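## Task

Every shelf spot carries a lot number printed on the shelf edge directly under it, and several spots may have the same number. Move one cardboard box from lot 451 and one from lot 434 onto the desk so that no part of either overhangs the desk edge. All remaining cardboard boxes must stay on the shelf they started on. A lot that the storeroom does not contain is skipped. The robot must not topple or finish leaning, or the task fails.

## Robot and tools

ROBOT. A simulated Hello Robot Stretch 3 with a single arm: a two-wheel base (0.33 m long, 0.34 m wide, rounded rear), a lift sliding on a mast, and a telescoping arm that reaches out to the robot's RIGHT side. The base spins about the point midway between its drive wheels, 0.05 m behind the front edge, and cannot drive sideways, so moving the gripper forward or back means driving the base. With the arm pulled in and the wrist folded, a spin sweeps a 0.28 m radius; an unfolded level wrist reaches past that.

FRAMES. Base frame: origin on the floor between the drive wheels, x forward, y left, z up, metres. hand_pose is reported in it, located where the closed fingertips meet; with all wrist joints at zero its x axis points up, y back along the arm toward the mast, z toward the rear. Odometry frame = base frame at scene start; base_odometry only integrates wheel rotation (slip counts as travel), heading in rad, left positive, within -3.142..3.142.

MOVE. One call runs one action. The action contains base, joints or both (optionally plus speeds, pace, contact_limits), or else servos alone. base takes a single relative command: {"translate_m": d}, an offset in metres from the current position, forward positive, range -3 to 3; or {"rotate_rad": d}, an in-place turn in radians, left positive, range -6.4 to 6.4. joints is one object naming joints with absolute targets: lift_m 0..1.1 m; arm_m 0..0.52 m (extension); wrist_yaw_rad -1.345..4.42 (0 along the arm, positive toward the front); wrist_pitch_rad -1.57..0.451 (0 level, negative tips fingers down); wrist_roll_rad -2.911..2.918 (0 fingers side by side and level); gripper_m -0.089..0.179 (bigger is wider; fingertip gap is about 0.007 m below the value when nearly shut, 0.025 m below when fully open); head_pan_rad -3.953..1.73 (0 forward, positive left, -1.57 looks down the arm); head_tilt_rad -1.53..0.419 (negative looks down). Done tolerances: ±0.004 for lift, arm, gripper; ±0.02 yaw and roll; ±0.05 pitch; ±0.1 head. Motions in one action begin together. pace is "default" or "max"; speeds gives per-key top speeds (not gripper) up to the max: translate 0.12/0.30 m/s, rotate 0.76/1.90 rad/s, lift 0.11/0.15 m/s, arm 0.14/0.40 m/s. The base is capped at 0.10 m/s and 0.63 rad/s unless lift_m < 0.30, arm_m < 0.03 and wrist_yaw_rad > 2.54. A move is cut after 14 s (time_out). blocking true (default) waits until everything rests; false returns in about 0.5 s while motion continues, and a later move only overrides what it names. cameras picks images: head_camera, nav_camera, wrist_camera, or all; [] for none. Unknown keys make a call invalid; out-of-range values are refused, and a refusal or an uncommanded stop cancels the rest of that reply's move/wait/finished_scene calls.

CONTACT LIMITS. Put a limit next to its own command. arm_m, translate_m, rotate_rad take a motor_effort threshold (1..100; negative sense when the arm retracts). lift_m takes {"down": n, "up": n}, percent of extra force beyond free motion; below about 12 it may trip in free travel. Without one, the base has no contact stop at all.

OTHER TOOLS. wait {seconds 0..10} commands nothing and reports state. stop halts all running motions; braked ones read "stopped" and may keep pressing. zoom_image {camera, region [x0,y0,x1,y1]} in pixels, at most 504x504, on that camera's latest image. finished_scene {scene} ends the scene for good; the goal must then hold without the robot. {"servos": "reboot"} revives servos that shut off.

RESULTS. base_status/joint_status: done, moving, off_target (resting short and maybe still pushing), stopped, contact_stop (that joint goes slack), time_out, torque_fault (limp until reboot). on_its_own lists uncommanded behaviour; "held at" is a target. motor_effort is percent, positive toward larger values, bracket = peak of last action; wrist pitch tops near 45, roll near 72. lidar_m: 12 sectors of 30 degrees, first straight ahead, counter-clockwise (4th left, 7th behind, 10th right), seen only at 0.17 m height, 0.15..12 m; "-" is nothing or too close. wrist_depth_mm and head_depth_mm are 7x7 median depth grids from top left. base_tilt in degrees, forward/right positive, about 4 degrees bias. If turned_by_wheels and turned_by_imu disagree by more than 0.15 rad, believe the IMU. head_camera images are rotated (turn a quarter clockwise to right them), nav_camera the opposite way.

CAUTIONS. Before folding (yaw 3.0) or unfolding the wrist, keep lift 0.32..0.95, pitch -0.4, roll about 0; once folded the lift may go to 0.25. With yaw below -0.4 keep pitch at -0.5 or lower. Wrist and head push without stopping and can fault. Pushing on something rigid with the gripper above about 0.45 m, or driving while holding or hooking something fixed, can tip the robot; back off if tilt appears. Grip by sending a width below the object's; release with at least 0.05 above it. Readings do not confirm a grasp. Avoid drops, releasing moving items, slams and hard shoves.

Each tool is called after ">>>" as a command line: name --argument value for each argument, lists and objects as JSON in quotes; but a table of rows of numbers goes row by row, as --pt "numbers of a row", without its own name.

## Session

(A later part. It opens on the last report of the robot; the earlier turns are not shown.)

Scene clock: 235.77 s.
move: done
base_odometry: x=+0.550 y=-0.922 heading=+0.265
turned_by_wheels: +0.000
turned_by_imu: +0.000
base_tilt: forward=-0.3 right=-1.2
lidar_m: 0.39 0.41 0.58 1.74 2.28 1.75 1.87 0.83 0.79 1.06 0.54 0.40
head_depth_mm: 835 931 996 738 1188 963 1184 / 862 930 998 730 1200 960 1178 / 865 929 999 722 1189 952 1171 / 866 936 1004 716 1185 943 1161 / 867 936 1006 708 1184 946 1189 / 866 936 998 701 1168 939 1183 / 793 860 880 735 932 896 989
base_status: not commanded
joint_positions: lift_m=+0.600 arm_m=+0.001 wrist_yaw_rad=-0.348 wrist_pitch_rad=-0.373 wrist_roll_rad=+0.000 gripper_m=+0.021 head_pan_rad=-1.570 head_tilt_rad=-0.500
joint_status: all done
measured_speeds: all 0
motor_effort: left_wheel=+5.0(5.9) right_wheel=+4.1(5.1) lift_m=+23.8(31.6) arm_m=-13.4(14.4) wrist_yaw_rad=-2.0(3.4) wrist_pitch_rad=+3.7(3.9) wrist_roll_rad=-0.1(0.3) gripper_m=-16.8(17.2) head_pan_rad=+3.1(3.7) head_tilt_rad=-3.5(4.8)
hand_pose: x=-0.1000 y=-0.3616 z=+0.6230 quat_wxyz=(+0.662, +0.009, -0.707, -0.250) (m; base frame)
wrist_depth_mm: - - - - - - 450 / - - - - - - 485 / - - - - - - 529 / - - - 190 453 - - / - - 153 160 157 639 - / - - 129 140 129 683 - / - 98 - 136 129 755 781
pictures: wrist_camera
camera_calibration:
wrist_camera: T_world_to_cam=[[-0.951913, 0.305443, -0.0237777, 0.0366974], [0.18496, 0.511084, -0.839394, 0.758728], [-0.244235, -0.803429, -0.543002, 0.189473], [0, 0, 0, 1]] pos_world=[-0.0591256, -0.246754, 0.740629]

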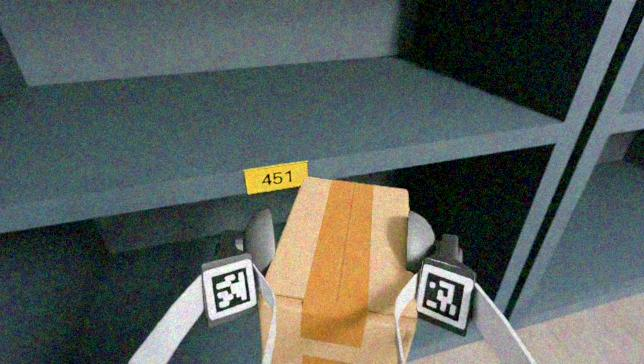

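>>> move --base '{"rotate_rad": -1.275}' --joints '{"lift_m": 0.83, "head_tilt_rad": -0.7}' --pace "max" --cameras '["nav_camera"]'

>>> move --base '{"translate_m": -0.9}' --joints '{"wrist_yaw_rad": 0.0}' --pace "max" --cameras '[]'

>>> move --base '{"translate_m": -0.5}' --pace "max" --cameras '[]'

>>> move --base '{"rotate_rad": -0.322}' --pace "max" --cameras '["head_camera","wrist_camera","nav_camera"]'

Scene clock: 250.23 s.
move: done
base_odometry: x=+0.550 y=-0.922 heading=-1.009
turned_by_wheels: -1.275
turned_by_imu: -1.255
base_tilt: forward=-0.4 right=-1.1
lidar_m: 0.69 0.44 0.39 0.39 0.48 0.92 2.65 1.75 1.87 1.56 0.79 1.05
head_depth_mm: 1496 1651 1847 2002 1689 1437 - / 1543 1699 1908 2069 1689 504 - / 1605 1779 1995 2115 1667 329 - / 1675 1860 2100 2111 1674 1342 1217 / 1316 1463 1610 1874 1656 1368 1162 / 1356 1252 1637 1371 1537 1352 1162 / 1396 1028 1566 1207 1444 1262 1146
base_status: done
joint_positions: lift_m=+0.830 arm_m=+0.001 wrist_yaw_rad=-0.348 wrist_pitch_rad=-0.373 wrist_roll_rad=+0.000 gripper_m=+0.021 head_pan_rad=-1.570 head_tilt_rad=-0.704
joint_status: all done
measured_speeds: all 0
motor_effort: left_wheel=+7.4(13.0) right_wheel=-9.6(12.5) lift_m=+23.7(36.0) arm_m=-13.0(13.7) wrist_yaw_rad=-1.5(3.7) wrist_pitch_rad=+3.9(4.0) wrist_roll_rad=-0.1(0.3) gripper_m=-16.3(17.2) head_pan_rad=+3.1(3.5) head_tilt_rad=+2.6(7.4)
hand_pose: x=-0.1000 y=-0.3615 z=+0.8528 quat_wxyz=(+0.662, +0.009, -0.707, -0.250) (m; base frame)
wrist_depth_mm: - - - - - - - / - - - - - - - / - - - - - - - / - - - - - - - / - - 159 160 160 - - / - - 128 140 129 - - / - 98 - 137 132 - -
pictures: nav_camera (sideways)
camera_calibration:
nav_camera: T_world_to_cam=[[0.0175278, -0.627003, 0.77882, -0.970227], [-0.999788, -0.0194005, 0.00688208, 0.0472678], [0.0107944, -0.778775, -0.62721, 0.769379], [0, 0, 0, 1]] pos_world=[0.0559587, -0.00824446, 1.23787]

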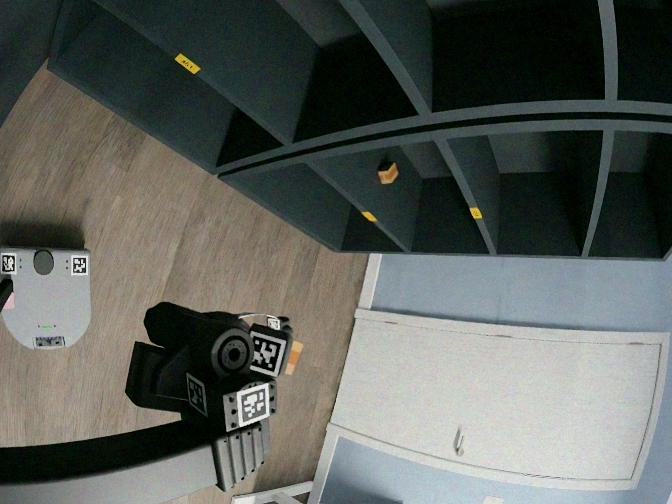

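Scene clock: 260.20 s.
move: done
base_odometry: x=+0.071 y=-0.160 heading=-1.009
turned_by_wheels: +0.000
turned_by_imu: +0.000
base_tilt: forward=-0.2 right=-1.2
lidar_m: 1.22 0.77 0.69 0.69 0.84 1.61 2.84 1.39 1.16 1.59 1.84 1.46
head_depth_mm: 1268 1402 1477 1008 1597 1413 - / 1302 1443 1634 1846 1695 1430 - / 1342 1491 1680 1897 1685 1281 - / 1386 1551 1742 1949 1668 330 345 / 1447 1587 1821 2015 1647 1359 1164 / 1499 1662 1927 2087 1645 1365 1158 / 1553 1762 2026 2053 1641 1355 1158
base_status: done
joint_positions: lift_m=+0.830 arm_m=+0.001 wrist_yaw_rad=-0.003 wrist_pitch_rad=-0.373 wrist_roll_rad=+0.000 gripper_m=+0.021 head_pan_rad=-1.570 head_tilt_rad=-0.700
joint_status: all done
measured_speeds: all 0
motor_effort: left_wheel=-4.7(9.6) right_wheel=-5.1(15.7) lift_m=+31.2(32.3) arm_m=-5.1(12.9) wrist_yaw_rad=+2.8(9.5) wrist_pitch_rad=+3.8(4.0) wrist_roll_rad=+0.0(0.6) gripper_m=-16.3(17.0) head_pan_rad=+2.2(3.5) head_tilt_rad=+2.6(4.1)
hand_pose: x=-0.0221 y=-0.3754 z=+0.8528 quat_wxyz=(+0.695, +0.131, -0.695, -0.132) (m; base frame)
wrist_depth_mm: - - - - - - - / - - - - - - - / - - - - - - - / - - - - - - - / - - 159 161 160 - - / - - 129 140 129 - - / - 99 - 137 132 - -
pictures: none
No camera images: "cameras" was empty.

Scene clock: 266.17 s.
move: done
base_odometry: x=-0.196 y=+0.263 heading=-1.009
turned_by_wheels: +0.000
turned_by_imu: -0.001
base_tilt: forward=-0.2 right=-0.9
lidar_m: 1.51 0.95 0.85 0.86 1.04 2.36 2.37 1.34 0.79 1.02 1.72 1.91
head_depth_mm: 1137 1258 1336 971 1035 1365 - / 1179 1296 1325 962 1537 1424 - / 1214 1343 1311 947 1628 1280 - / 1250 1402 1294 943 1365 330 345 / 1298 1444 1609 972 1656 1328 1166 / 1340 1498 1709 1893 1641 1356 1155 / 1386 1558 1787 1979 1628 1356 1158
base_status: done
joint_positions: lift_m=+0.830 arm_m=+0.001 wrist_yaw_rad=-0.003 wrist_pitch_rad=-0.373 wrist_roll_rad=+0.000 gripper_m=+0.021 head_pan_rad=-1.570 head_tilt_rad=-0.700
joint_status: not commanded
measured_speeds: all 0
motor_effort: left_wheel=-1.6(10.4) right_wheel=-9.0(15.1) lift_m=+30.3(31.9) arm_m=-1.0(5.5) wrist_yaw_rad=+2.5(3.3) wrist_pitch_rad=+3.8(3.9) wrist_roll_rad=-0.1(0.3) gripper_m=-15.9(16.9) head_pan_rad=+2.2(3.1) head_tilt_rad=+2.6(3.7)
hand_pose: x=-0.0221 y=-0.3754 z=+0.8528 quat_wxyz=(+0.695, +0.131, -0.695, -0.132) (m; base frame)
wrist_depth_mm: - - - - - - - / - - - - - - - / - - - - - - - / - - - 190 193 - - / - - 160 161 160 - - / - - 128 140 129 - - / - 100 - 136 131 982 -
pictures: none
No camera images: "cameras" was empty.

Scene clock: 267.63 s.
move: done
base_odometry: x=-0.196 y=+0.263 heading=-1.331
turned_by_wheels: -0.322
turned_by_imu: -0.316
base_tilt: forward=-0.4 right=-1.2
lidar_m: 1.92 1.19 0.88 0.86 0.89 1.24 2.36 1.36 1.00 0.79 1.02 2.03
head_depth_mm: 1177 1314 1346 968 1595 1429 - / 1182 1319 1322 962 1578 1429 - / 1177 1319 1319 954 1588 1283 - / 1182 1324 1296 946 823 330 344 / 1177 1325 1272 934 1601 1359 1164 / 1187 1328 1264 925 1477 1329 1155 / 1188 1330 1398 914 1632 1352 1154
base_status: done
joint_positions: lift_m=+0.830 arm_m=+0.001 wrist_yaw_rad=-0.002 wrist_pitch_rad=-0.373 wrist_roll_rad=+0.000 gripper_m=+0.021 head_pan_rad=-1.570 head_tilt_rad=-0.700
joint_status: not commanded
measured_speeds: all 0
motor_effort: left_wheel=+7.4(12.5) right_wheel=-8.2(13.7) lift_m=+30.7(30.9) arm_m=+0.4(0.8) wrist_yaw_rad=+2.6(3.1) wrist_pitch_rad=+3.8(3.9) wrist_roll_rad=+0.0(0.3) gripper_m=-16.0(17.0) head_pan_rad=+2.2(2.5) head_tilt_rad=+2.6(3.4)
hand_pose: x=-0.0221 y=-0.3754 z=+0.8528 quat_wxyz=(+0.695, +0.131, -0.695, -0.132) (m; base frame)
wrist_depth_mm: - - - - - - - / - - - - - - - / - - - - - - - / - - - 189 - - - / - - 159 161 158 - - / - - 129 140 129 - - / - 100 947 137 132 - -
pictures: head_camera (sideways), nav_camera (sideways), wrist_camera
camera_calibration:
head_camera: T_world_to_cam=[[-0.0468185, 0.602479, -0.796761, 1.05221], [0.997496, -0.014134, -0.0693015, 0.0837088], [-0.0530141, -0.79801, -0.600308, 0.7371], [0, 0, 0, 1]] pos_world=[0.00484029, -0.0445365, 1.28665]
nav_camera: T_world_to_cam=[[0.0175561, -0.623676, 0.781485, -0.973714], [-0.999788, -0.0193887, 0.00698687, 0.0471319], [0.0107944, -0.781442, -0.623884, 0.765004], [0, 0, 0, 1]] pos_world=[0.0559587, -0.00856208, 1.23789]
wrist_camera: T_world_to_cam=[[-0.999091, -0.0354109, -0.023719, -0.00851689], [0.000640655, 0.543974, -0.839102, 0.95235], [0.0426159, -0.838355, -0.543457, 0.315964], [0, 0, 0, 1]] pos_world=[-0.0225844, -0.253465, 0.97063]

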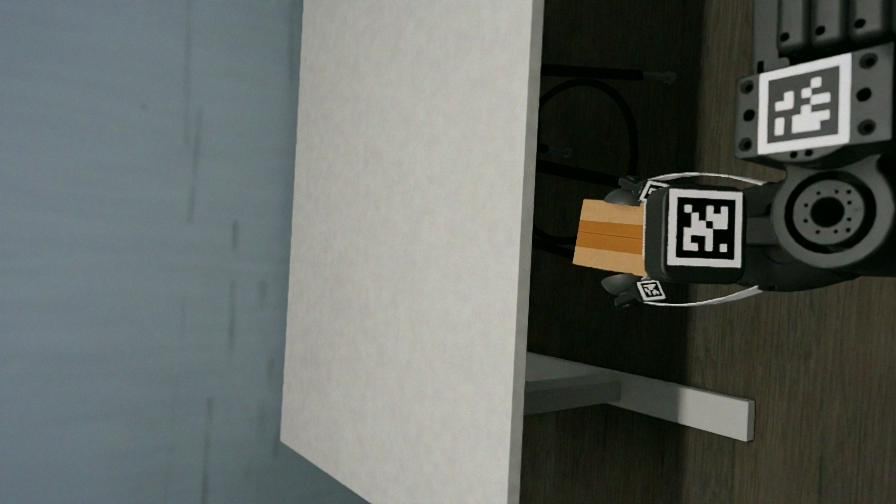

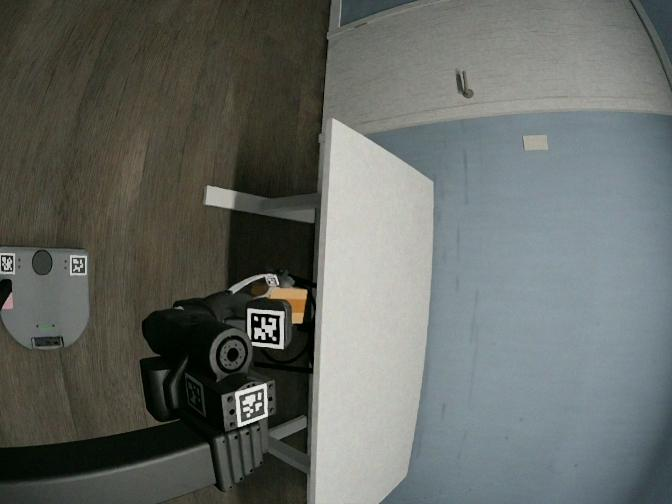

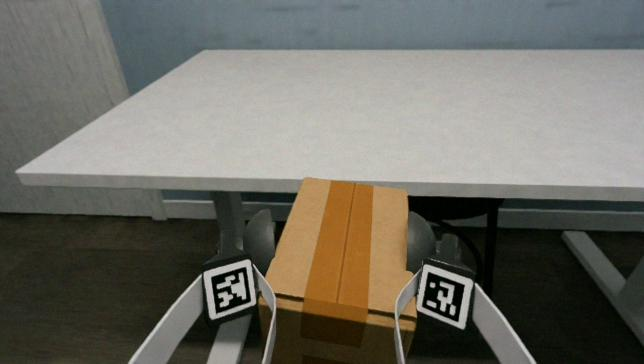

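>>> move --joints '{"arm_m": 0.39}' --speeds '{"arm_m": 0.25}' --cameras '[]'

>>> move --joints '{"lift_m": 0.75}' --contact_limits '{"lift_m": {"down": 14}}' --cameras '["wrist_camera"]'

>>> move --joints '{"lift_m": 0.725}' --speeds '{"lift_m": 0.03}' --contact_limits '{"lift_m": {"down": 12}}' --cameras '["wrist_camera"]'

Scene clock: 280.90 s.
move: done
base_odometry: x=-0.196 y=+0.263 heading=-1.331
turned_by_wheels: +0.000
turned_by_imu: +0.000
base_tilt: forward=-0.3 right=-1.2
lidar_m: 1.91 1.19 0.88 0.86 0.89 1.24 2.36 1.36 1.00 0.79 1.02 2.04
head_depth_mm: 1182 1310 1335 966 332 - - / 1181 1310 1329 428 352 1353 1180 / 1177 1323 1130 551 1577 1346 1181 / 1184 1323 1298 838 1571 1377 1172 / 1181 1323 1281 932 1606 1359 1169 / 1183 1325 1264 926 1480 1328 1157 / 1187 1337 1403 916 1622 1346 1155
base_status: not commanded
joint_positions: lift_m=+0.830 arm_m=+0.390 wrist_yaw_rad=-0.002 wrist_pitch_rad=-0.373 wrist_roll_rad=+0.000 gripper_m=+0.021 head_pan_rad=-1.570 head_tilt_rad=-0.700
joint_status: all done
measured_speeds: all 0
motor_effort: left_wheel=+7.2(7.7) right_wheel=-8.7(9.5) lift_m=+29.6(30.4) arm_m=+13.5(15.5) wrist_yaw_rad=+2.6(3.2) wrist_pitch_rad=+3.8(4.0) wrist_roll_rad=+0.0(0.3) gripper_m=-16.3(17.2) head_pan_rad=+2.4(2.4) head_tilt_rad=+2.1(3.4)
hand_pose: x=-0.0221 y=-0.7648 z=+0.8528 quat_wxyz=(+0.695, +0.131, -0.695, -0.132) (m; base frame)
wrist_depth_mm: - - - - - - - / - - - - - - - / 877 - - - - - - / - - - 189 - - - / - - 152 161 157 - - / - - 129 140 129 - - / - 98 - 137 128 107 -
pictures: none
No camera images: "cameras" was empty.

Scene clock: 282.47 s.
move: done
base_odometry: x=-0.196 y=+0.263 heading=-1.331
turned_by_wheels: +0.000
turned_by_imu: +0.000
base_tilt: forward=-0.4 right=-1.3
lidar_m: 1.91 1.19 0.88 0.85 0.89 1.24 2.36 1.36 1.00 0.79 1.02 2.04
head_depth_mm: 1178 1306 1343 969 1598 1366 302 / 1181 1314 1322 925 416 359 316 / 1180 1309 1317 583 1524 1350 1179 / 1177 1314 1294 637 1572 1368 1168 / 1185 1325 1280 934 1602 1364 1160 / 1191 1325 1260 923 1475 1321 1158 / 1189 1324 1400 918 1627 1347 1153
base_status: not commanded
joint_positions: lift_m=+0.750 arm_m=+0.390 wrist_yaw_rad=-0.002 wrist_pitch_rad=-0.373 wrist_roll_rad=+0.000 gripper_m=+0.021 head_pan_rad=-1.570 head_tilt_rad=-0.700
joint_status: all done
measured_speeds: all 0
motor_effort: left_wheel=+7.2(7.6) right_wheel=-8.6(9.4) lift_m=+23.9(29.4) arm_m=+12.8(14.0) wrist_yaw_rad=+1.0(3.0) wrist_pitch_rad=+3.9(3.9) wrist_roll_rad=+0.0(0.3) gripper_m=-16.5(16.9) head_pan_rad=+2.0(2.3) head_tilt_rad=+2.3(3.5)
contact_limits: lift_m down 14 (down: maximum 72; up: maximum 65)
hand_pose: x=-0.0221 y=-0.7648 z=+0.7728 quat_wxyz=(+0.695, +0.131, -0.695, -0.132) (m; base frame)
wrist_depth_mm: - - - - - - - / - - - - - - - / - - - - - - - / - - - 189 - - - / - - 152 160 158 - - / - - 128 140 129 - - / - 98 - 137 128 107 -
pictures: wrist_camera
camera_calibration:
wrist_camera: T_world_to_cam=[[-0.999091, -0.0354132, -0.0237222, -0.0242056], [0.000639787, 0.544019, -0.839073, 1.0971], [0.0426195, -0.838325, -0.543502, -0.0539924], [0, 0, 0, 1]] pos_world=[-0.0225844, -0.642965, 0.89063]

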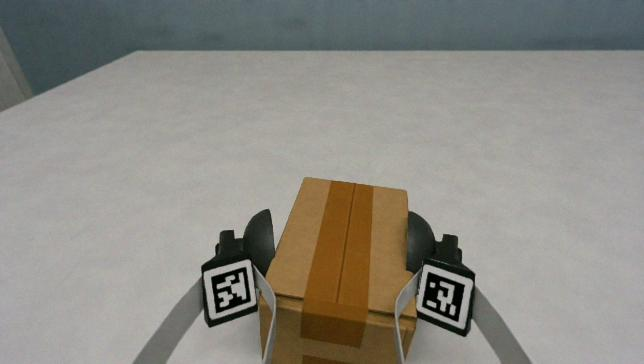

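Scene clock: 283.73 s.
move: done
base_odometry: x=-0.196 y=+0.263 heading=-1.331
turned_by_wheels: +0.000
turned_by_imu: +0.000
base_tilt: forward=-0.2 right=-1.3
lidar_m: 1.91 1.19 0.88 0.85 0.89 1.24 2.36 1.36 1.00 0.79 1.02 2.04
head_depth_mm: 1182 1311 1337 969 1605 1404 332 / 1178 1311 1323 965 489 385 332 / 1178 1319 1309 602 1233 1349 1174 / 1180 1318 1297 697 1564 1369 1168 / 1178 1324 1278 936 1604 1364 1158 / 1191 1327 1262 926 1465 1333 1157 / 1194 1333 1431 917 1625 1355 1158
base_status: not commanded
joint_positions: lift_m=+0.725 arm_m=+0.390 wrist_yaw_rad=-0.002 wrist_pitch_rad=-0.310 wrist_roll_rad=-0.008 gripper_m=+0.021 head_pan_rad=-1.570 head_tilt_rad=-0.700
joint_status: all done
measured_speeds: all 0
motor_effort: left_wheel=+7.1(7.8) right_wheel=-8.5(9.8) lift_m=+16.3(25.5) arm_m=+11.8(13.1) wrist_yaw_rad=+0.5(2.6) wrist_pitch_rad=-8.0(8.3) wrist_roll_rad=+3.1(3.1) gripper_m=-16.2(16.9) head_pan_rad=+1.5(2.3) head_tilt_rad=+2.3(2.9)
contact_limits: lift_m down 12 (down: maximum 72; up: maximum 65)
hand_pose: x=-0.0221 y=-0.7717 z=+0.7626 quat_wxyz=(+0.702, +0.109, -0.696, -0.110) (m; base frame)
wrist_depth_mm: - - - - - - - / - - - - - - - / - - - - - - - / - - - 195 - - - / - - 151 163 157 - - / - - 129 140 127 - - / - 100 126 135 128 107 -
pictures: wrist_camera
camera_calibration:
wrist_camera: T_world_to_cam=[[-0.999133, -0.0393942, -0.01348, -0.0355117], [-0.0075434, 0.48966, -0.871881, 1.07517], [0.0409477, -0.871023, -0.489532, -0.131706], [0, 0, 0, 1]] pos_world=[-0.0219774, -0.642587, 0.872471]

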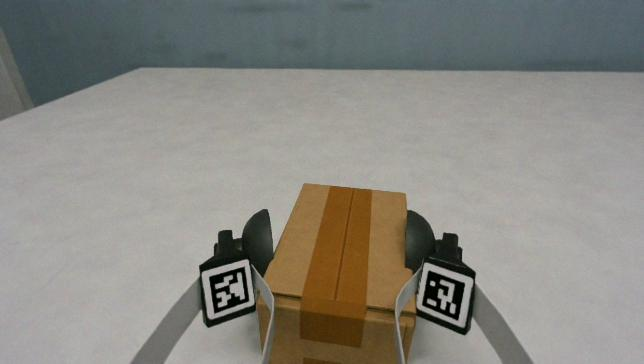

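>>> move --joints '{"lift_m": 0.736}' --cameras '[]'

>>> move --joints '{"gripper_m": 0.13}' --cameras '["wrist_camera"]'

>>> move --joints '{"lift_m": 0.85}' --pace "max" --cameras '[]'

>>> move --joints '{"arm_m": 0.0, "wrist_pitch_rad": -0.42}' --pace "max" --cameras '["head_camera"]'

>>> move --joints '{"wrist_yaw_rad": 3.0, "gripper_m": 0.04, "head_pan_rad": 0, "head_tilt_rad": -0.2}' --pace "max" --cameras '["nav_camera"]'

Scene clock: 294.27 s.
move: done
base_odometry: x=-0.196 y=+0.263 heading=-1.331
turned_by_wheels: +0.000
turned_by_imu: +0.000
base_tilt: forward=-0.4 right=-1.1
lidar_m: 1.91 1.19 0.88 0.85 0.89 1.23 2.36 1.36 1.00 0.79 1.03 2.04
head_depth_mm: 1173 1310 1343 968 1599 1397 315 / 1179 1308 1320 961 458 373 322 / 1182 1320 1313 593 1250 1352 1177 / 1179 1321 1293 691 1565 1373 1171 / 1179 1322 1279 932 1613 1363 1166 / 1188 1326 1267 924 1478 1330 1158 / 1190 1330 1397 918 1631 1354 1158
base_status: not commanded
joint_positions: lift_m=+0.736 arm_m=+0.390 wrist_yaw_rad=-0.002 wrist_pitch_rad=-0.347 wrist_roll_rad=-0.008 gripper_m=+0.021 head_pan_rad=-1.570 head_tilt_rad=-0.700
joint_status: all done
measured_speeds: all 0
motor_effort: left_wheel=+7.3(7.7) right_wheel=-8.3(9.5) lift_m=+29.2(31.1) arm_m=+10.0(10.9) wrist_yaw_rad=+1.2(3.0) wrist_pitch_rad=-1.0(7.9) wrist_roll_rad=+2.8(2.8) gripper_m=-16.6(16.8) head_pan_rad=+1.5(2.2) head_tilt_rad=+2.1(2.6)
hand_pose: x=-0.0221 y=-0.7677 z=+0.7649 quat_wxyz=(+0.699, +0.122, -0.693, -0.123) (m; base frame)
wrist_depth_mm: - - - - - - - / - - - - - - - / - - - - - - - / - - - 190 - - - / - - 152 161 157 - - / - - 129 140 129 - - / - 99 - 137 128 107 -
pictures: none
No camera images: "cameras" was empty.

Scene clock: 295.90 s.
move: done
base_odometry: x=-0.196 y=+0.263 heading=-1.331
turned_by_wheels: +0.000
turned_by_imu: +0.000
base_tilt: forward=-0.3 right=-1.2
lidar_m: 1.91 1.19 0.88 0.85 0.89 1.24 2.36 1.36 1.00 0.79 1.02 2.05
head_depth_mm: 1182 1309 1347 967 1598 1404 315 / 1178 1313 1324 958 459 373 322 / 1175 1312 1315 594 1264 1357 1178 / 1179 1315 1289 691 1577 1369 1174 / 1184 1318 1278 902 1609 1362 1166 / 1183 1327 1265 927 1471 1322 1164 / 1191 1327 1397 917 1624 1345 1155
base_status: not commanded
joint_positions: lift_m=+0.736 arm_m=+0.390 wrist_yaw_rad=-0.002 wrist_pitch_rad=-0.363 wrist_roll_rad=-0.006 gripper_m=+0.130 head_pan_rad=-1.570 head_tilt_rad=-0.700
joint_status: all done
measured_speeds: all 0
motor_effort: left_wheel=+7.0(7.6) right_wheel=-8.0(9.1) lift_m=+29.7(30.5) arm_m=+8.9(10.4) wrist_yaw_rad=+1.7(3.1) wrist_pitch_rad=+1.9(2.0) wrist_roll_rad=+1.9(2.8) gripper_m=+0.7(80.9) head_pan_rad=+1.9(2.1) head_tilt_rad=+1.6(2.3)
hand_pose: x=-0.0221 y=-0.7660 z=+0.7613 quat_wxyz=(+0.698, +0.127, -0.693, -0.128) (m; base frame)
wrist_depth_mm: - - - - - - - / - - - - - - - / - - - - - - - / - - - 187 - - - / - - - 159 159 144 - / - 125 134 138 129 123 - / - 121 - 140 135 - -
pictures: wrist_camera
camera_calibration:
wrist_camera: T_world_to_cam=[[-0.999125, -0.0375563, -0.0184047, -0.0301532], [-0.00454941, 0.535038, -0.844816, 1.08541], [0.0415754, -0.843993, -0.534741, -0.072372], [0, 0, 0, 1]] pos_world=[-0.02218, -0.642951, 0.877719]

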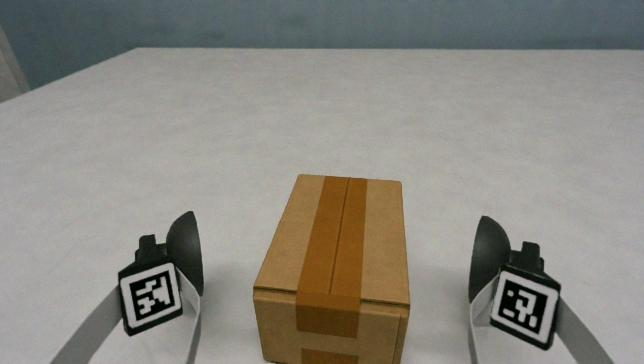

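Scene clock: 297.43 s.
move: done
base_odometry: x=-0.196 y=+0.263 heading=-1.331
turned_by_wheels: +0.000
turned_by_imu: +0.000
base_tilt: forward=-0.2 right=-1.2
lidar_m: 1.91 1.19 0.88 0.85 0.89 1.24 2.36 1.36 1.00 0.79 1.03 2.05
head_depth_mm: 1173 1312 1344 974 304 - 1164 / 1181 1316 1335 394 378 1357 1179 / 1182 1319 531 852 1579 1354 1171 / 1182 1326 1165 847 1569 1378 1168 / 1186 1320 1280 936 1600 1366 1170 / 1188 1324 1264 926 1482 1325 1154 / 1189 1331 1401 920 1623 1352 1155
base_status: not commanded
joint_positions: lift_m=+0.850 arm_m=+0.390 wrist_yaw_rad=-0.002 wrist_pitch_rad=-0.364 wrist_roll_rad=-0.005 gripper_m=+0.130 head_pan_rad=-1.570 head_tilt_rad=-0.700
joint_status: all done
measured_speeds: all 0
motor_effort: left_wheel=+7.0(7.4) right_wheel=-8.0(8.9) lift_m=+28.8(33.3) arm_m=+8.7(9.7) wrist_yaw_rad=+1.3(3.1) wrist_pitch_rad=+2.2(2.2) wrist_roll_rad=+1.8(2.0) gripper_m=+0.7(1.2) head_pan_rad=+1.7(2.0) head_tilt_rad=+1.5(2.6)
hand_pose: x=-0.0221 y=-0.7659 z=+0.8750 quat_wxyz=(+0.697, +0.128, -0.693, -0.129) (m; base frame)
wrist_depth_mm: - - - - - - - / - - - - - - - / 880 - - - - - - / - - - - - - - / - - - - - 144 - / - 125 - - - 123 - / - 121 - 238 - - -
pictures: none
No camera images: "cameras" was empty.

Scene clock: 299.70 s.
move: done
base_odometry: x=-0.196 y=+0.263 heading=-1.331
turned_by_wheels: +0.000
turned_by_imu: +0.000
base_tilt: forward=-0.4 right=-1.2
lidar_m: 1.91 1.19 0.88 0.85 0.89 1.24 2.36 1.36 1.00 0.79 1.02 2.04
head_depth_mm: 1181 1307 1350 969 1602 1428 - / 1176 1315 1324 960 1592 1429 - / 1178 1324 1308 951 1580 472 - / 1184 1321 1305 897 1574 321 - / 1184 1324 1274 937 1616 1303 1166 / 1191 1321 1264 925 1465 1327 1163 / 1188 1330 1398 916 1624 1347 1156
base_status: not commanded
joint_positions: lift_m=+0.850 arm_m=+0.001 wrist_yaw_rad=-0.002 wrist_pitch_rad=-0.434 wrist_roll_rad=-0.005 gripper_m=+0.130 head_pan_rad=-1.570 head_tilt_rad=-0.700
joint_status: all done
measured_speeds: all 0
motor_effort: left_wheel=+6.9(7.5) right_wheel=-8.1(9.3) lift_m=+26.4(28.7) arm_m=-12.8(14.6) wrist_yaw_rad=+1.4(3.1) wrist_pitch_rad=+2.1(4.2) wrist_roll_rad=+1.7(1.9) gripper_m=+0.4(1.2) head_pan_rad=+1.8(2.1) head_tilt_rad=+2.1(2.4)
hand_pose: x=-0.0221 y=-0.3679 z=+0.8591 quat_wxyz=(+0.692, +0.152, -0.689, -0.153) (m; base frame)
wrist_depth_mm: - - - - - - - / - - - - - - - / - - - 516 - - - / - - - - - - - / - - - - - - - / - 125 - - - 123 - / - 965 - - - 952 987
pictures: head_camera (sideways)
camera_calibration:
head_camera: T_world_to_cam=[[-0.0468185, 0.602479, -0.796761, 1.05221], [0.997496, -0.014134, -0.0693015, 0.0837088], [-0.0530141, -0.79801, -0.600308, 0.7371], [0, 0, 0, 1]] pos_world=[0.00484029, -0.0445365, 1.28665]

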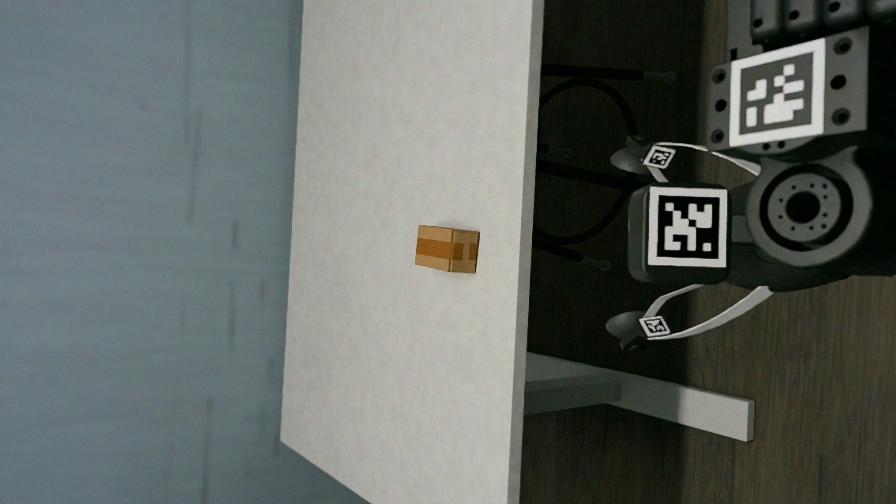

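Scene clock: 301.77 s.
move: done
base_odometry: x=-0.196 y=+0.263 heading=-1.331
turned_by_wheels: +0.000
turned_by_imu: +0.000
base_tilt: forward=-0.3 right=-1.2
lidar_m: 1.91 1.19 0.88 0.85 0.89 1.24 2.36 1.36 1.00 0.79 1.02 2.04
head_depth_mm: 2147 2145 2209 2319 2357 2267 1747 / 2125 2166 2240 2318 2316 2252 1761 / 2151 2041 2212 2282 2250 2230 1737 / 2143 2085 2221 2281 2196 2021 1724 / 2112 2164 2237 2312 2354 2206 1713 / 2140 2189 2254 2287 2371 2176 1710 / 2141 2027 2139 2095 2146 2057 1702
base_status: not commanded
joint_positions: lift_m=+0.850 arm_m=+0.001 wrist_yaw_rad=+2.997 wrist_pitch_rad=-0.434 wrist_roll_rad=-0.005 gripper_m=+0.040 head_pan_rad=+0.008 head_tilt_rad=-0.196
joint_status: all done
measured_speeds: translate_m=+0.000 rotate_rad=+0.000 lift_m=+0.000 arm_m=+0.000 wrist_yaw_rad=+0.000 wrist_pitch_rad=+0.000 wrist_roll_rad=+0.000 head_pan_rad=-0.024 head_tilt_rad=+0.000
motor_effort: left_wheel=+7.0(7.3) right_wheel=-7.8(8.9) lift_m=+31.0(31.5) arm_m=-11.9(13.3) wrist_yaw_rad=+3.3(6.1) wrist_pitch_rad=+2.1(2.2) wrist_roll_rad=+1.6(1.8) gripper_m=+0.2(79.8) head_pan_rad=-3.3(5.2) head_tilt_rad=-3.2(8.0)
hand_pose: x=+0.0108 y=+0.0745 z=+0.8591 quat_wxyz=(+0.202, +0.698, +0.103, +0.680) (m; base frame)
wrist_depth_mm: - 138 - - - 869 - / - 149 - - - 955 - / - 163 194 - - - - / - 185 223 - - - - / - - 207 - - - - / - - 127 - 129 - - / - - 266 - 975 - -
pictures: nav_camera (sideways)
camera_calibration:
nav_camera: T_world_to_cam=[[0.168684, 0.0184795, 0.985497, -1.24085], [0.0211457, -0.999662, 0.0151257, 0.0303413], [0.985443, 0.0182876, -0.169018, 0.167194], [0, 0, 0, 1]] pos_world=[0.0439098, 0.0502037, 1.25065]

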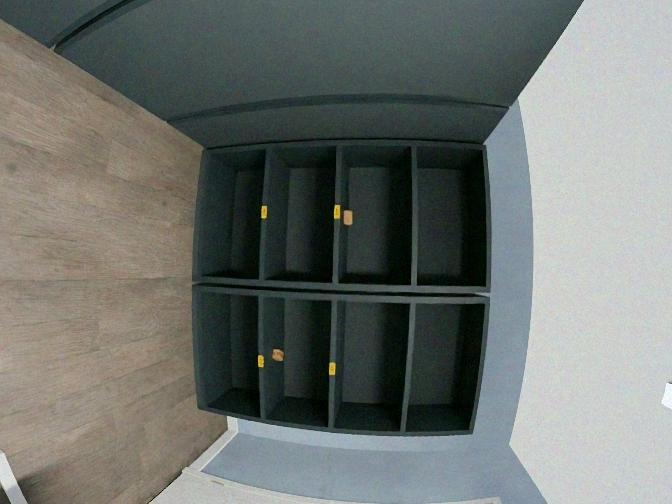

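>>> move --base '{"translate_m": -1.82}' --joints '{"lift_m": 0.28, "head_pan_rad": 1.57, "head_tilt_rad": -0.3, "wrist_roll_rad": 0}' --pace "max" --cameras '["head_camera","nav_camera"]'

Scene clock: 323.30 s.
move: done
base_odometry: x=-0.628 y=+2.031 heading=-1.331
turned_by_wheels: +0.000
turned_by_imu: -0.002
base_tilt: forward=-0.2 right=-1.1
lidar_m: 3.19 1.24 1.00 2.04 0.78 0.58 0.56 0.58 0.81 1.40 1.27 2.02
head_depth_mm: 2052 2102 2190 1267 1241 1222 1203 / 2057 2137 2244 2356 2472 2031 1498 / 2029 2146 2251 2332 2486 2022 1541 / 2040 2160 2241 2367 2447 1996 1537 / 2051 2137 2242 2359 2480 1963 1538 / 2029 2129 2217 2310 2416 1964 1526 / 1574 1593 1621 1660 1689 1722 1520
base_status: done
joint_positions: lift_m=+0.280 arm_m=+0.001 wrist_yaw_rad=+2.997 wrist_pitch_rad=-0.434 wrist_roll_rad=-0.005 gripper_m=+0.040 head_pan_rad=+1.570 head_tilt_rad=-0.300
joint_status: all done
measured_speeds: all 0
motor_effort: left_wheel=+2.4(14.4) right_wheel=-8.5(14.7) lift_m=+29.2(31.5) arm_m=-7.1(11.4) wrist_yaw_rad=+2.1(4.0) wrist_pitch_rad=+2.1(2.3) wrist_roll_rad=+1.4(2.9) gripper_m=+0.0(1.0) head_pan_rad=-3.2(5.1) head_tilt_rad=+5.1(6.8)
hand_pose: x=+0.0107 y=+0.0745 z=+0.2890 quat_wxyz=(+0.202, +0.698, +0.103, +0.680) (m; base frame)
wrist_depth_mm: - 138 - - - 899 - / - 149 - - - - - / 784 164 781 864 862 849 845 / 704 189 222 684 692 677 673 / 586 566 206 551 555 571 566 / 499 498 127 294 129 488 487 / 268 275 253 264 418 425 423
pictures: head_camera (sideways), nav_camera (sideways)
camera_calibration:
head_camera: T_world_to_cam=[[0.0460755, -0.244729, -0.968496, 1.27572], [-0.997449, 0.0416504, -0.0579776, 0.0811965], [0.0545271, 0.968696, -0.242186, 0.270471], [0, 0, 0, 1]] pos_world=[0.00746176, 0.0468206, 1.30574]
nav_camera: T_world_to_cam=[[-0.0168144, 0.270094, 0.962687, -1.2099], [0.999815, 0.0134967, 0.0136762, 0.0262483], [-0.00929921, 0.962739, -0.270271, 0.305091], [0, 0, 0, 1]] pos_world=[-0.04375, 0.0327077, 1.24685]

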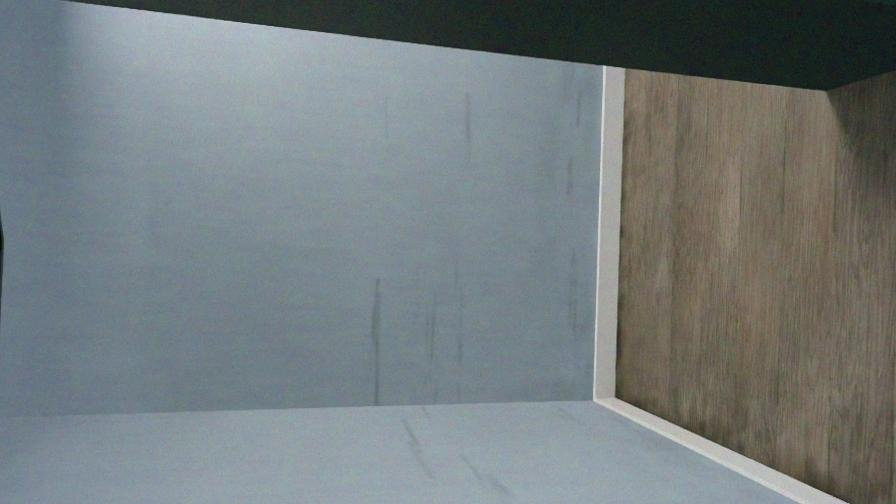

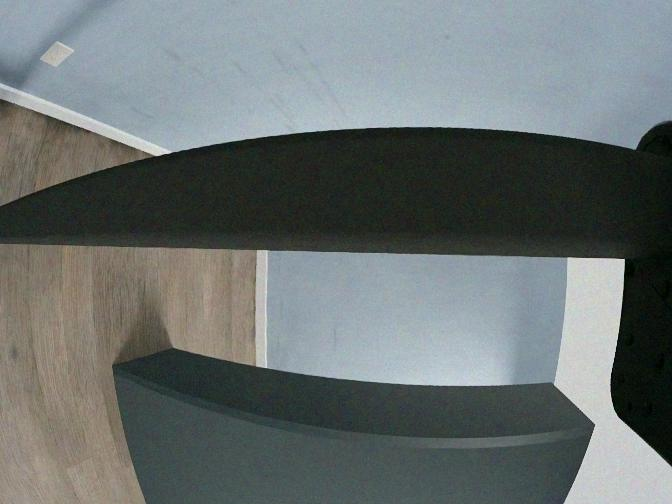

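>>> move --base '{"rotate_rad": 1.598}' --pace "max" --cameras '["nav_camera"]'

>>> move --base '{"translate_m": 1.2}' --joints '{"head_pan_rad": 1.2}' --pace "max" --cameras '["head_camera","nav_camera"]'

Scene clock: 342.17 s.
move: done
base_odometry: x=-0.628 y=+2.031 heading=+0.267
turned_by_wheels: +1.598
turned_by_imu: +1.567
base_tilt: forward=-0.4 right=-1.1
lidar_m: 1.97 0.78 0.58 0.56 0.58 0.81 1.39 1.27 1.63 3.17 1.23 1.00
head_depth_mm: 458 480 504 529 558 590 626 / 459 480 504 530 558 591 626 / 460 480 504 530 559 591 628 / 459 481 504 531 560 592 628 / 461 480 505 529 559 592 629 / 461 483 505 531 560 593 628 / 462 483 506 532 562 594 629
base_status: done
joint_positions: lift_m=+0.280 arm_m=+0.001 wrist_yaw_rad=+2.997 wrist_pitch_rad=-0.434 wrist_roll_rad=-0.005 gripper_m=+0.040 head_pan_rad=+1.570 head_tilt_rad=-0.300
joint_status: not commanded
measured_speeds: all 0
motor_effort: left_wheel=-5.3(14.9) right_wheel=+6.5(14.4) lift_m=+28.6(29.2) arm_m=-13.0(13.3) wrist_yaw_rad=+1.8(3.0) wrist_pitch_rad=+2.2(2.3) wrist_roll_rad=+1.5(1.8) gripper_m=+0.6(0.9) head_pan_rad=-2.8(3.4) head_tilt_rad=+4.2(5.7)
hand_pose: x=+0.0107 y=+0.0745 z=+0.2890 quat_wxyz=(+0.202, +0.698, +0.103, +0.680) (m; base frame)
wrist_depth_mm: 528 138 547 557 569 579 592 / 570 148 584 609 617 625 628 / 618 164 192 - - - - / 682 184 191 670 674 677 669 / 587 563 208 559 549 565 556 / 502 494 127 295 129 491 483 / 268 274 253 264 419 427 423
pictures: nav_camera (sideways)
camera_calibration:
nav_camera: T_world_to_cam=[[-0.0168148, 0.270001, 0.962713, -1.20993], [0.999815, 0.0134954, 0.013678, 0.0262461], [-0.00929909, 0.962766, -0.270178, 0.304974], [0, 0, 0, 1]] pos_world=[-0.04375, 0.0327079, 1.24685]

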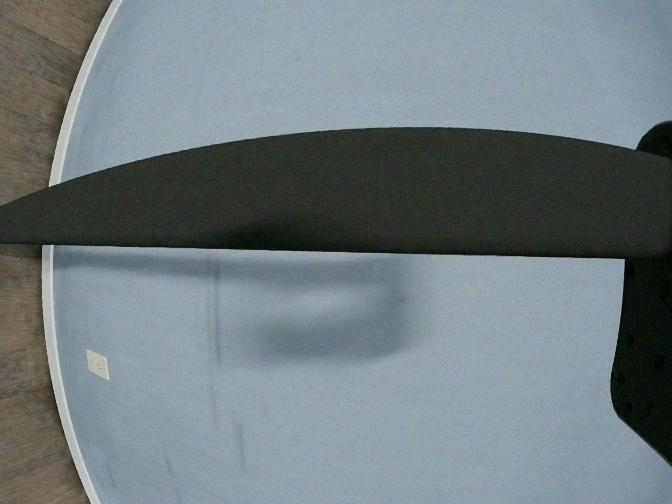

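Scene clock: 347.53 s.
move: done
base_odometry: x=+0.529 y=+2.347 heading=+0.267
turned_by_wheels: +0.000
turned_by_imu: +0.001
base_tilt: forward=-0.4 right=-1.1
lidar_m: 1.16 0.73 0.54 0.53 0.55 0.77 2.31 2.31 0.51 0.49 0.51 1.19
head_depth_mm: 523 552 586 623 664 713 766 / 502 528 558 591 629 671 719 / 481 504 532 562 599 637 681 / 462 485 511 538 569 604 643 / 445 466 489 515 543 573 610 / 429 448 470 494 519 548 580 / 415 433 451 473 497 525 552
base_status: done
joint_positions: lift_m=+0.280 arm_m=+0.001 wrist_yaw_rad=+2.997 wrist_pitch_rad=-0.434 wrist_roll_rad=-0.005 gripper_m=+0.040 head_pan_rad=+1.200 head_tilt_rad=-0.300
joint_status: all done
measured_speeds: all 0
motor_effort: left_wheel=-2.4(13.9) right_wheel=+8.2(12.9) lift_m=+26.1(28.4) arm_m=-9.1(13.2) wrist_yaw_rad=+1.9(3.1) wrist_pitch_rad=+2.2(2.3) wrist_roll_rad=+1.7(1.8) gripper_m=+0.3(1.0) head_pan_rad=+3.3(5.2) head_tilt_rad=+4.1(5.1)
hand_pose: x=+0.0107 y=+0.0745 z=+0.2890 quat_wxyz=(+0.202, +0.698, +0.103, +0.680) (m; base frame)
wrist_depth_mm: 500 138 519 529 544 549 550 / 552 148 554 573 591 600 608 / 596 164 591 623 630 636 - / - 181 191 665 655 650 663 / 586 556 206 556 551 568 565 / 500 499 127 295 129 484 487 / 268 275 254 265 417 428 424
pictures: head_camera (sideways), nav_camera (sideways)
camera_calibration:
head_camera: T_world_to_cam=[[-0.0455159, -0.244823, -0.968499, 1.27628], [-0.914919, 0.399452, -0.057978, 0.0807237], [0.401064, 0.883459, -0.242174, 0.268348], [0, 0, 0, 1]] pos_world=[0.024322, 0.0431424, 1.30574]
nav_camera: T_world_to_cam=[[0.0819235, 0.257824, 0.962712, -1.21055], [0.937069, -0.348875, 0.0136911, 0.0266302], [0.339397, 0.901006, -0.27018, 0.302764], [0, 0, 0, 1]] pos_world=[-0.0285386, 0.0486084, 1.24685]

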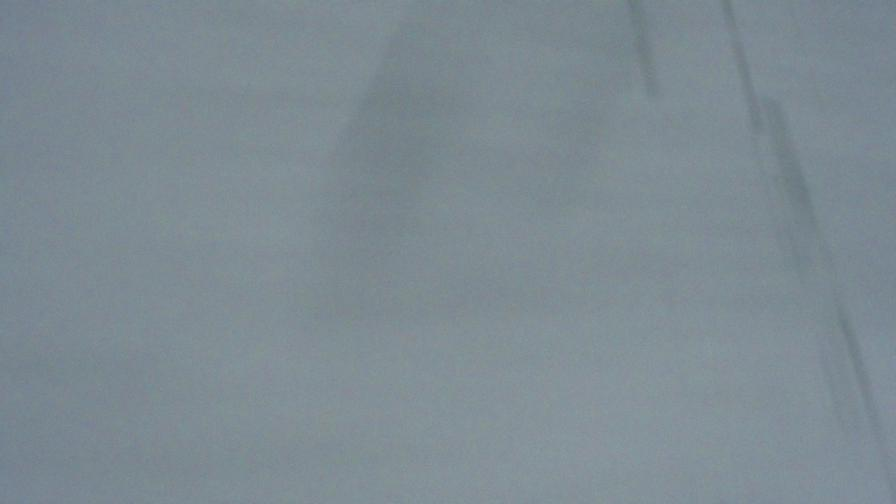

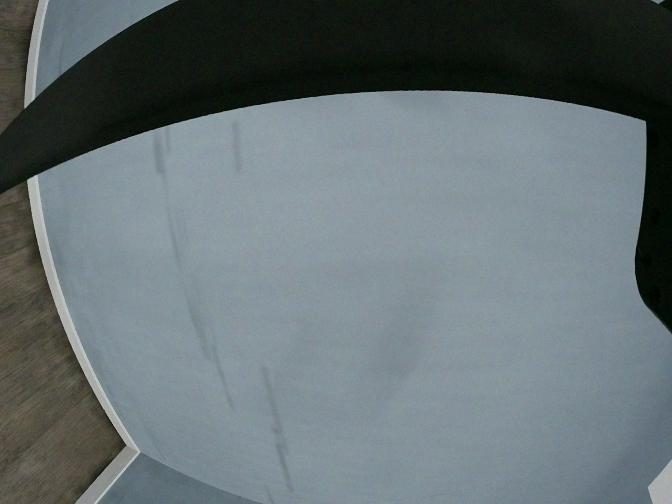

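>>> move --base '{"translate_m": 0.58}' --joints '{"head_pan_rad": -2.1, "head_tilt_rad": -0.4}' --pace "max" --cameras '["head_camera","nav_camera"]'

>>> move --base '{"rotate_rad": -1.6}' --joints '{"head_pan_rad": -1.0, "head_tilt_rad": -0.4}' --pace "max" --cameras '["head_camera","nav_camera"]'

Scene clock: 361.37 s.
move: done
base_odometry: x=+1.089 y=+2.500 heading=+0.267
turned_by_wheels: +0.000
turned_by_imu: +0.000
base_tilt: forward=-0.4 right=-1.2
lidar_m: 0.59 0.61 0.53 0.51 0.53 0.75 2.23 0.70 0.66 2.08 0.81 0.60
head_depth_mm: 567 614 670 737 818 924 1051 / 544 577 619 678 744 826 930 / 1215 1313 1397 799 740 792 868 / 1308 1401 1512 1012 1438 1093 1288 / 1255 1339 1410 1516 1429 1600 1352 / 1215 1291 1384 1503 1634 1682 1388 / 1926 2007 2186 2392 2364 1743 1384
base_status: done
joint_positions: lift_m=+0.280 arm_m=+0.001 wrist_yaw_rad=+2.997 wrist_pitch_rad=-0.434 wrist_roll_rad=-0.005 gripper_m=+0.040 head_pan_rad=-2.104 head_tilt_rad=-0.400
joint_status: all done
measured_speeds: all 0
motor_effort: left_wheel=-2.1(13.2) right_wheel=+8.0(14.5) lift_m=+24.6(25.9) arm_m=-4.9(7.5) wrist_yaw_rad=+2.1(3.3) wrist_pitch_rad=+2.2(2.4) wrist_roll_rad=+1.7(1.8) gripper_m=+0.2(0.9) head_pan_rad=+3.1(5.8) head_tilt_rad=-2.6(7.6)
hand_pose: x=+0.0107 y=+0.0745 z=+0.2890 quat_wxyz=(+0.202, +0.698, +0.103, +0.680) (m; base frame)
wrist_depth_mm: 486 138 503 512 523 533 542 / 536 148 538 563 571 588 596 / 578 164 584 615 624 629 635 / - 181 191 660 658 655 658 / 580 562 206 556 556 567 566 / 498 495 127 293 129 485 487 / 268 274 252 264 418 424 422
pictures: head_camera (sideways), nav_camera (sideways)
camera_calibration:
head_camera: T_world_to_cam=[[0.133075, 0.316884, -0.939082, 1.23675], [0.841557, -0.536619, -0.0618214, 0.0749109], [-0.52352, -0.782064, -0.338087, 0.398775], [0, 0, 0, 1]] pos_world=[-0.0188559, -0.039839, 1.30086]
nav_camera: T_world_to_cam=[[-0.170792, -0.323208, 0.930788, -1.16727], [-0.869178, 0.49435, 0.012172, 0.0396312], [-0.464069, -0.806942, -0.365356, 0.431612], [0, 0, 0, 1]] pos_world=[0.0353849, -0.0485762, 1.24369]

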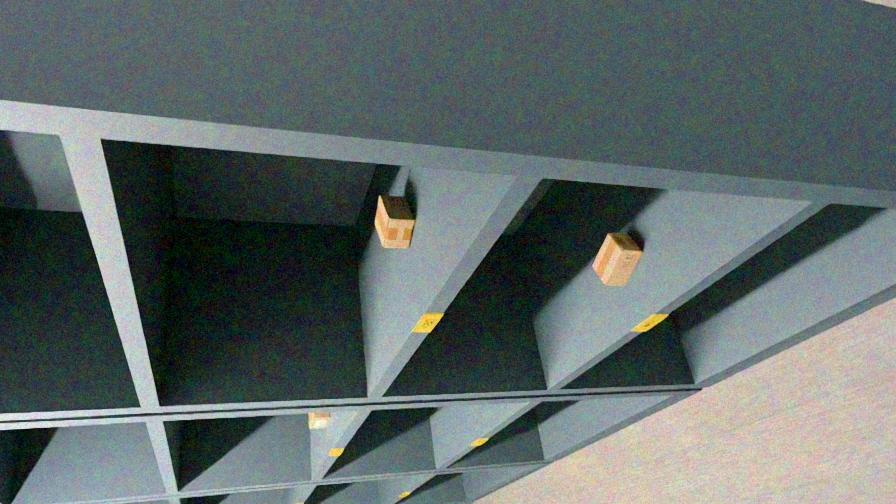

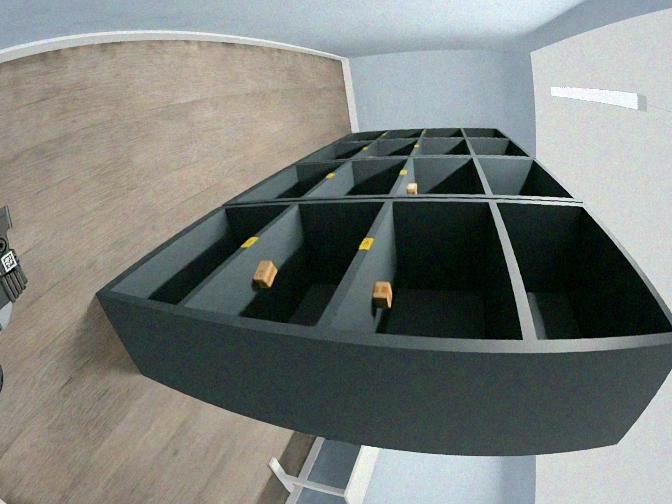

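Scene clock: 363.50 s.
move: done
base_odometry: x=+1.089 y=+2.500 heading=-1.333
turned_by_wheels: -1.600
turned_by_imu: -1.569
base_tilt: forward=-0.3 right=-1.2
lidar_m: 2.13 0.82 0.60 0.59 0.61 0.53 0.51 0.54 0.74 2.14 0.70 0.66
head_depth_mm: 2683 2814 2959 3089 2469 1813 1425 / 2846 2981 3070 3251 2416 1813 1419 / 2981 3159 3273 3386 2423 1771 1412 / 745 799 863 941 1035 1145 1276 / 645 688 734 789 854 927 1013 / 572 603 637 679 726 779 842 / 519 551 595 645 702 994 1196
base_status: done
joint_positions: lift_m=+0.280 arm_m=+0.001 wrist_yaw_rad=+2.997 wrist_pitch_rad=-0.434 wrist_roll_rad=-0.005 gripper_m=+0.040 head_pan_rad=-0.995 head_tilt_rad=-0.400
joint_status: all done
measured_speeds: all 0
motor_effort: left_wheel=+5.3(15.1) right_wheel=-7.6(15.6) lift_m=+23.1(25.1) arm_m=-12.9(13.1) wrist_yaw_rad=+1.5(3.0) wrist_pitch_rad=+2.2(2.2) wrist_roll_rad=+1.6(1.9) gripper_m=+0.3(1.0) head_pan_rad=-3.0(6.6) head_tilt_rad=-2.9(6.0)
hand_pose: x=+0.0107 y=+0.0745 z=+0.2890 quat_wxyz=(+0.202, +0.698, +0.103, +0.680) (m; base frame)
wrist_depth_mm: - 138 - - - - - / - 148 170 - - - - / 640 163 171 - - - - / 667 184 217 691 684 673 680 / 581 562 205 559 551 568 562 / 500 497 127 295 129 490 488 / 267 274 254 265 417 428 425
pictures: head_camera (sideways), nav_camera (sideways)
camera_calibration:
head_camera: T_world_to_cam=[[-0.224376, 0.260303, -0.939094, 1.23894], [0.85536, 0.514334, -0.061804, 0.0748993], [0.46692, -0.817131, -0.338057, 0.392696], [0, 0, 0, 1]] pos_world=[0.0305644, -0.0401385, 1.30086]
nav_camera: T_world_to_cam=[[0.21328, -0.296911, 0.930782, -1.16961], [-0.82985, -0.557853, 0.0122026, 0.0394138], [0.515616, -0.775012, -0.365371, 0.425632], [0, 0, 0, 1]] pos_world=[0.0627005, 0.00458535, 1.24369]

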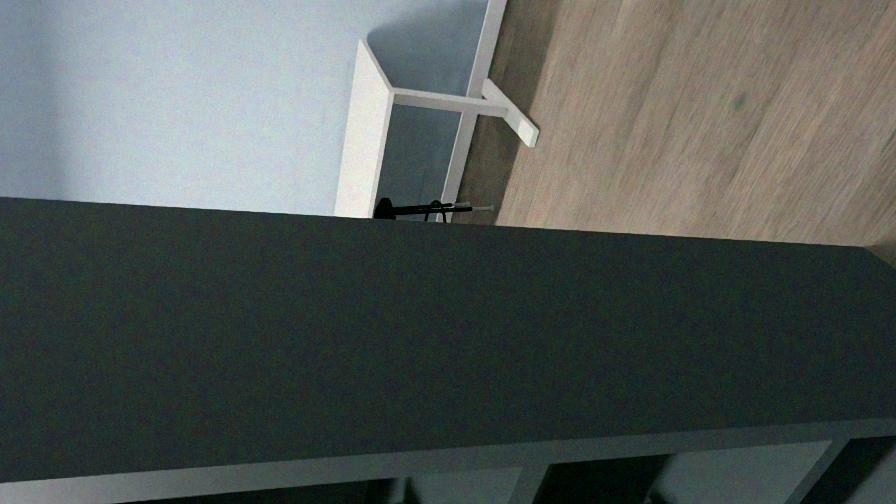

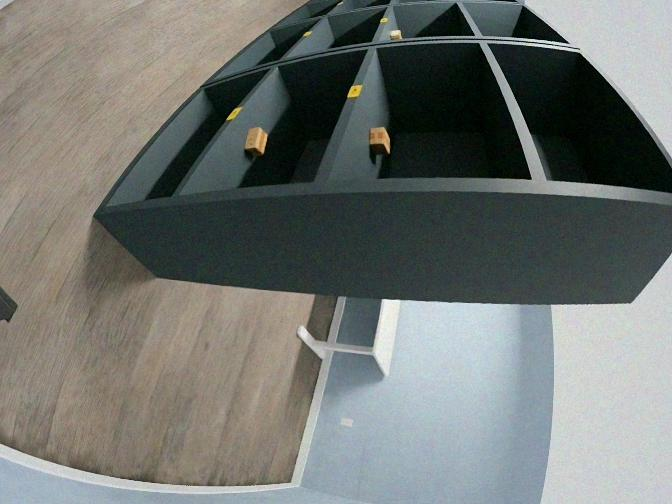

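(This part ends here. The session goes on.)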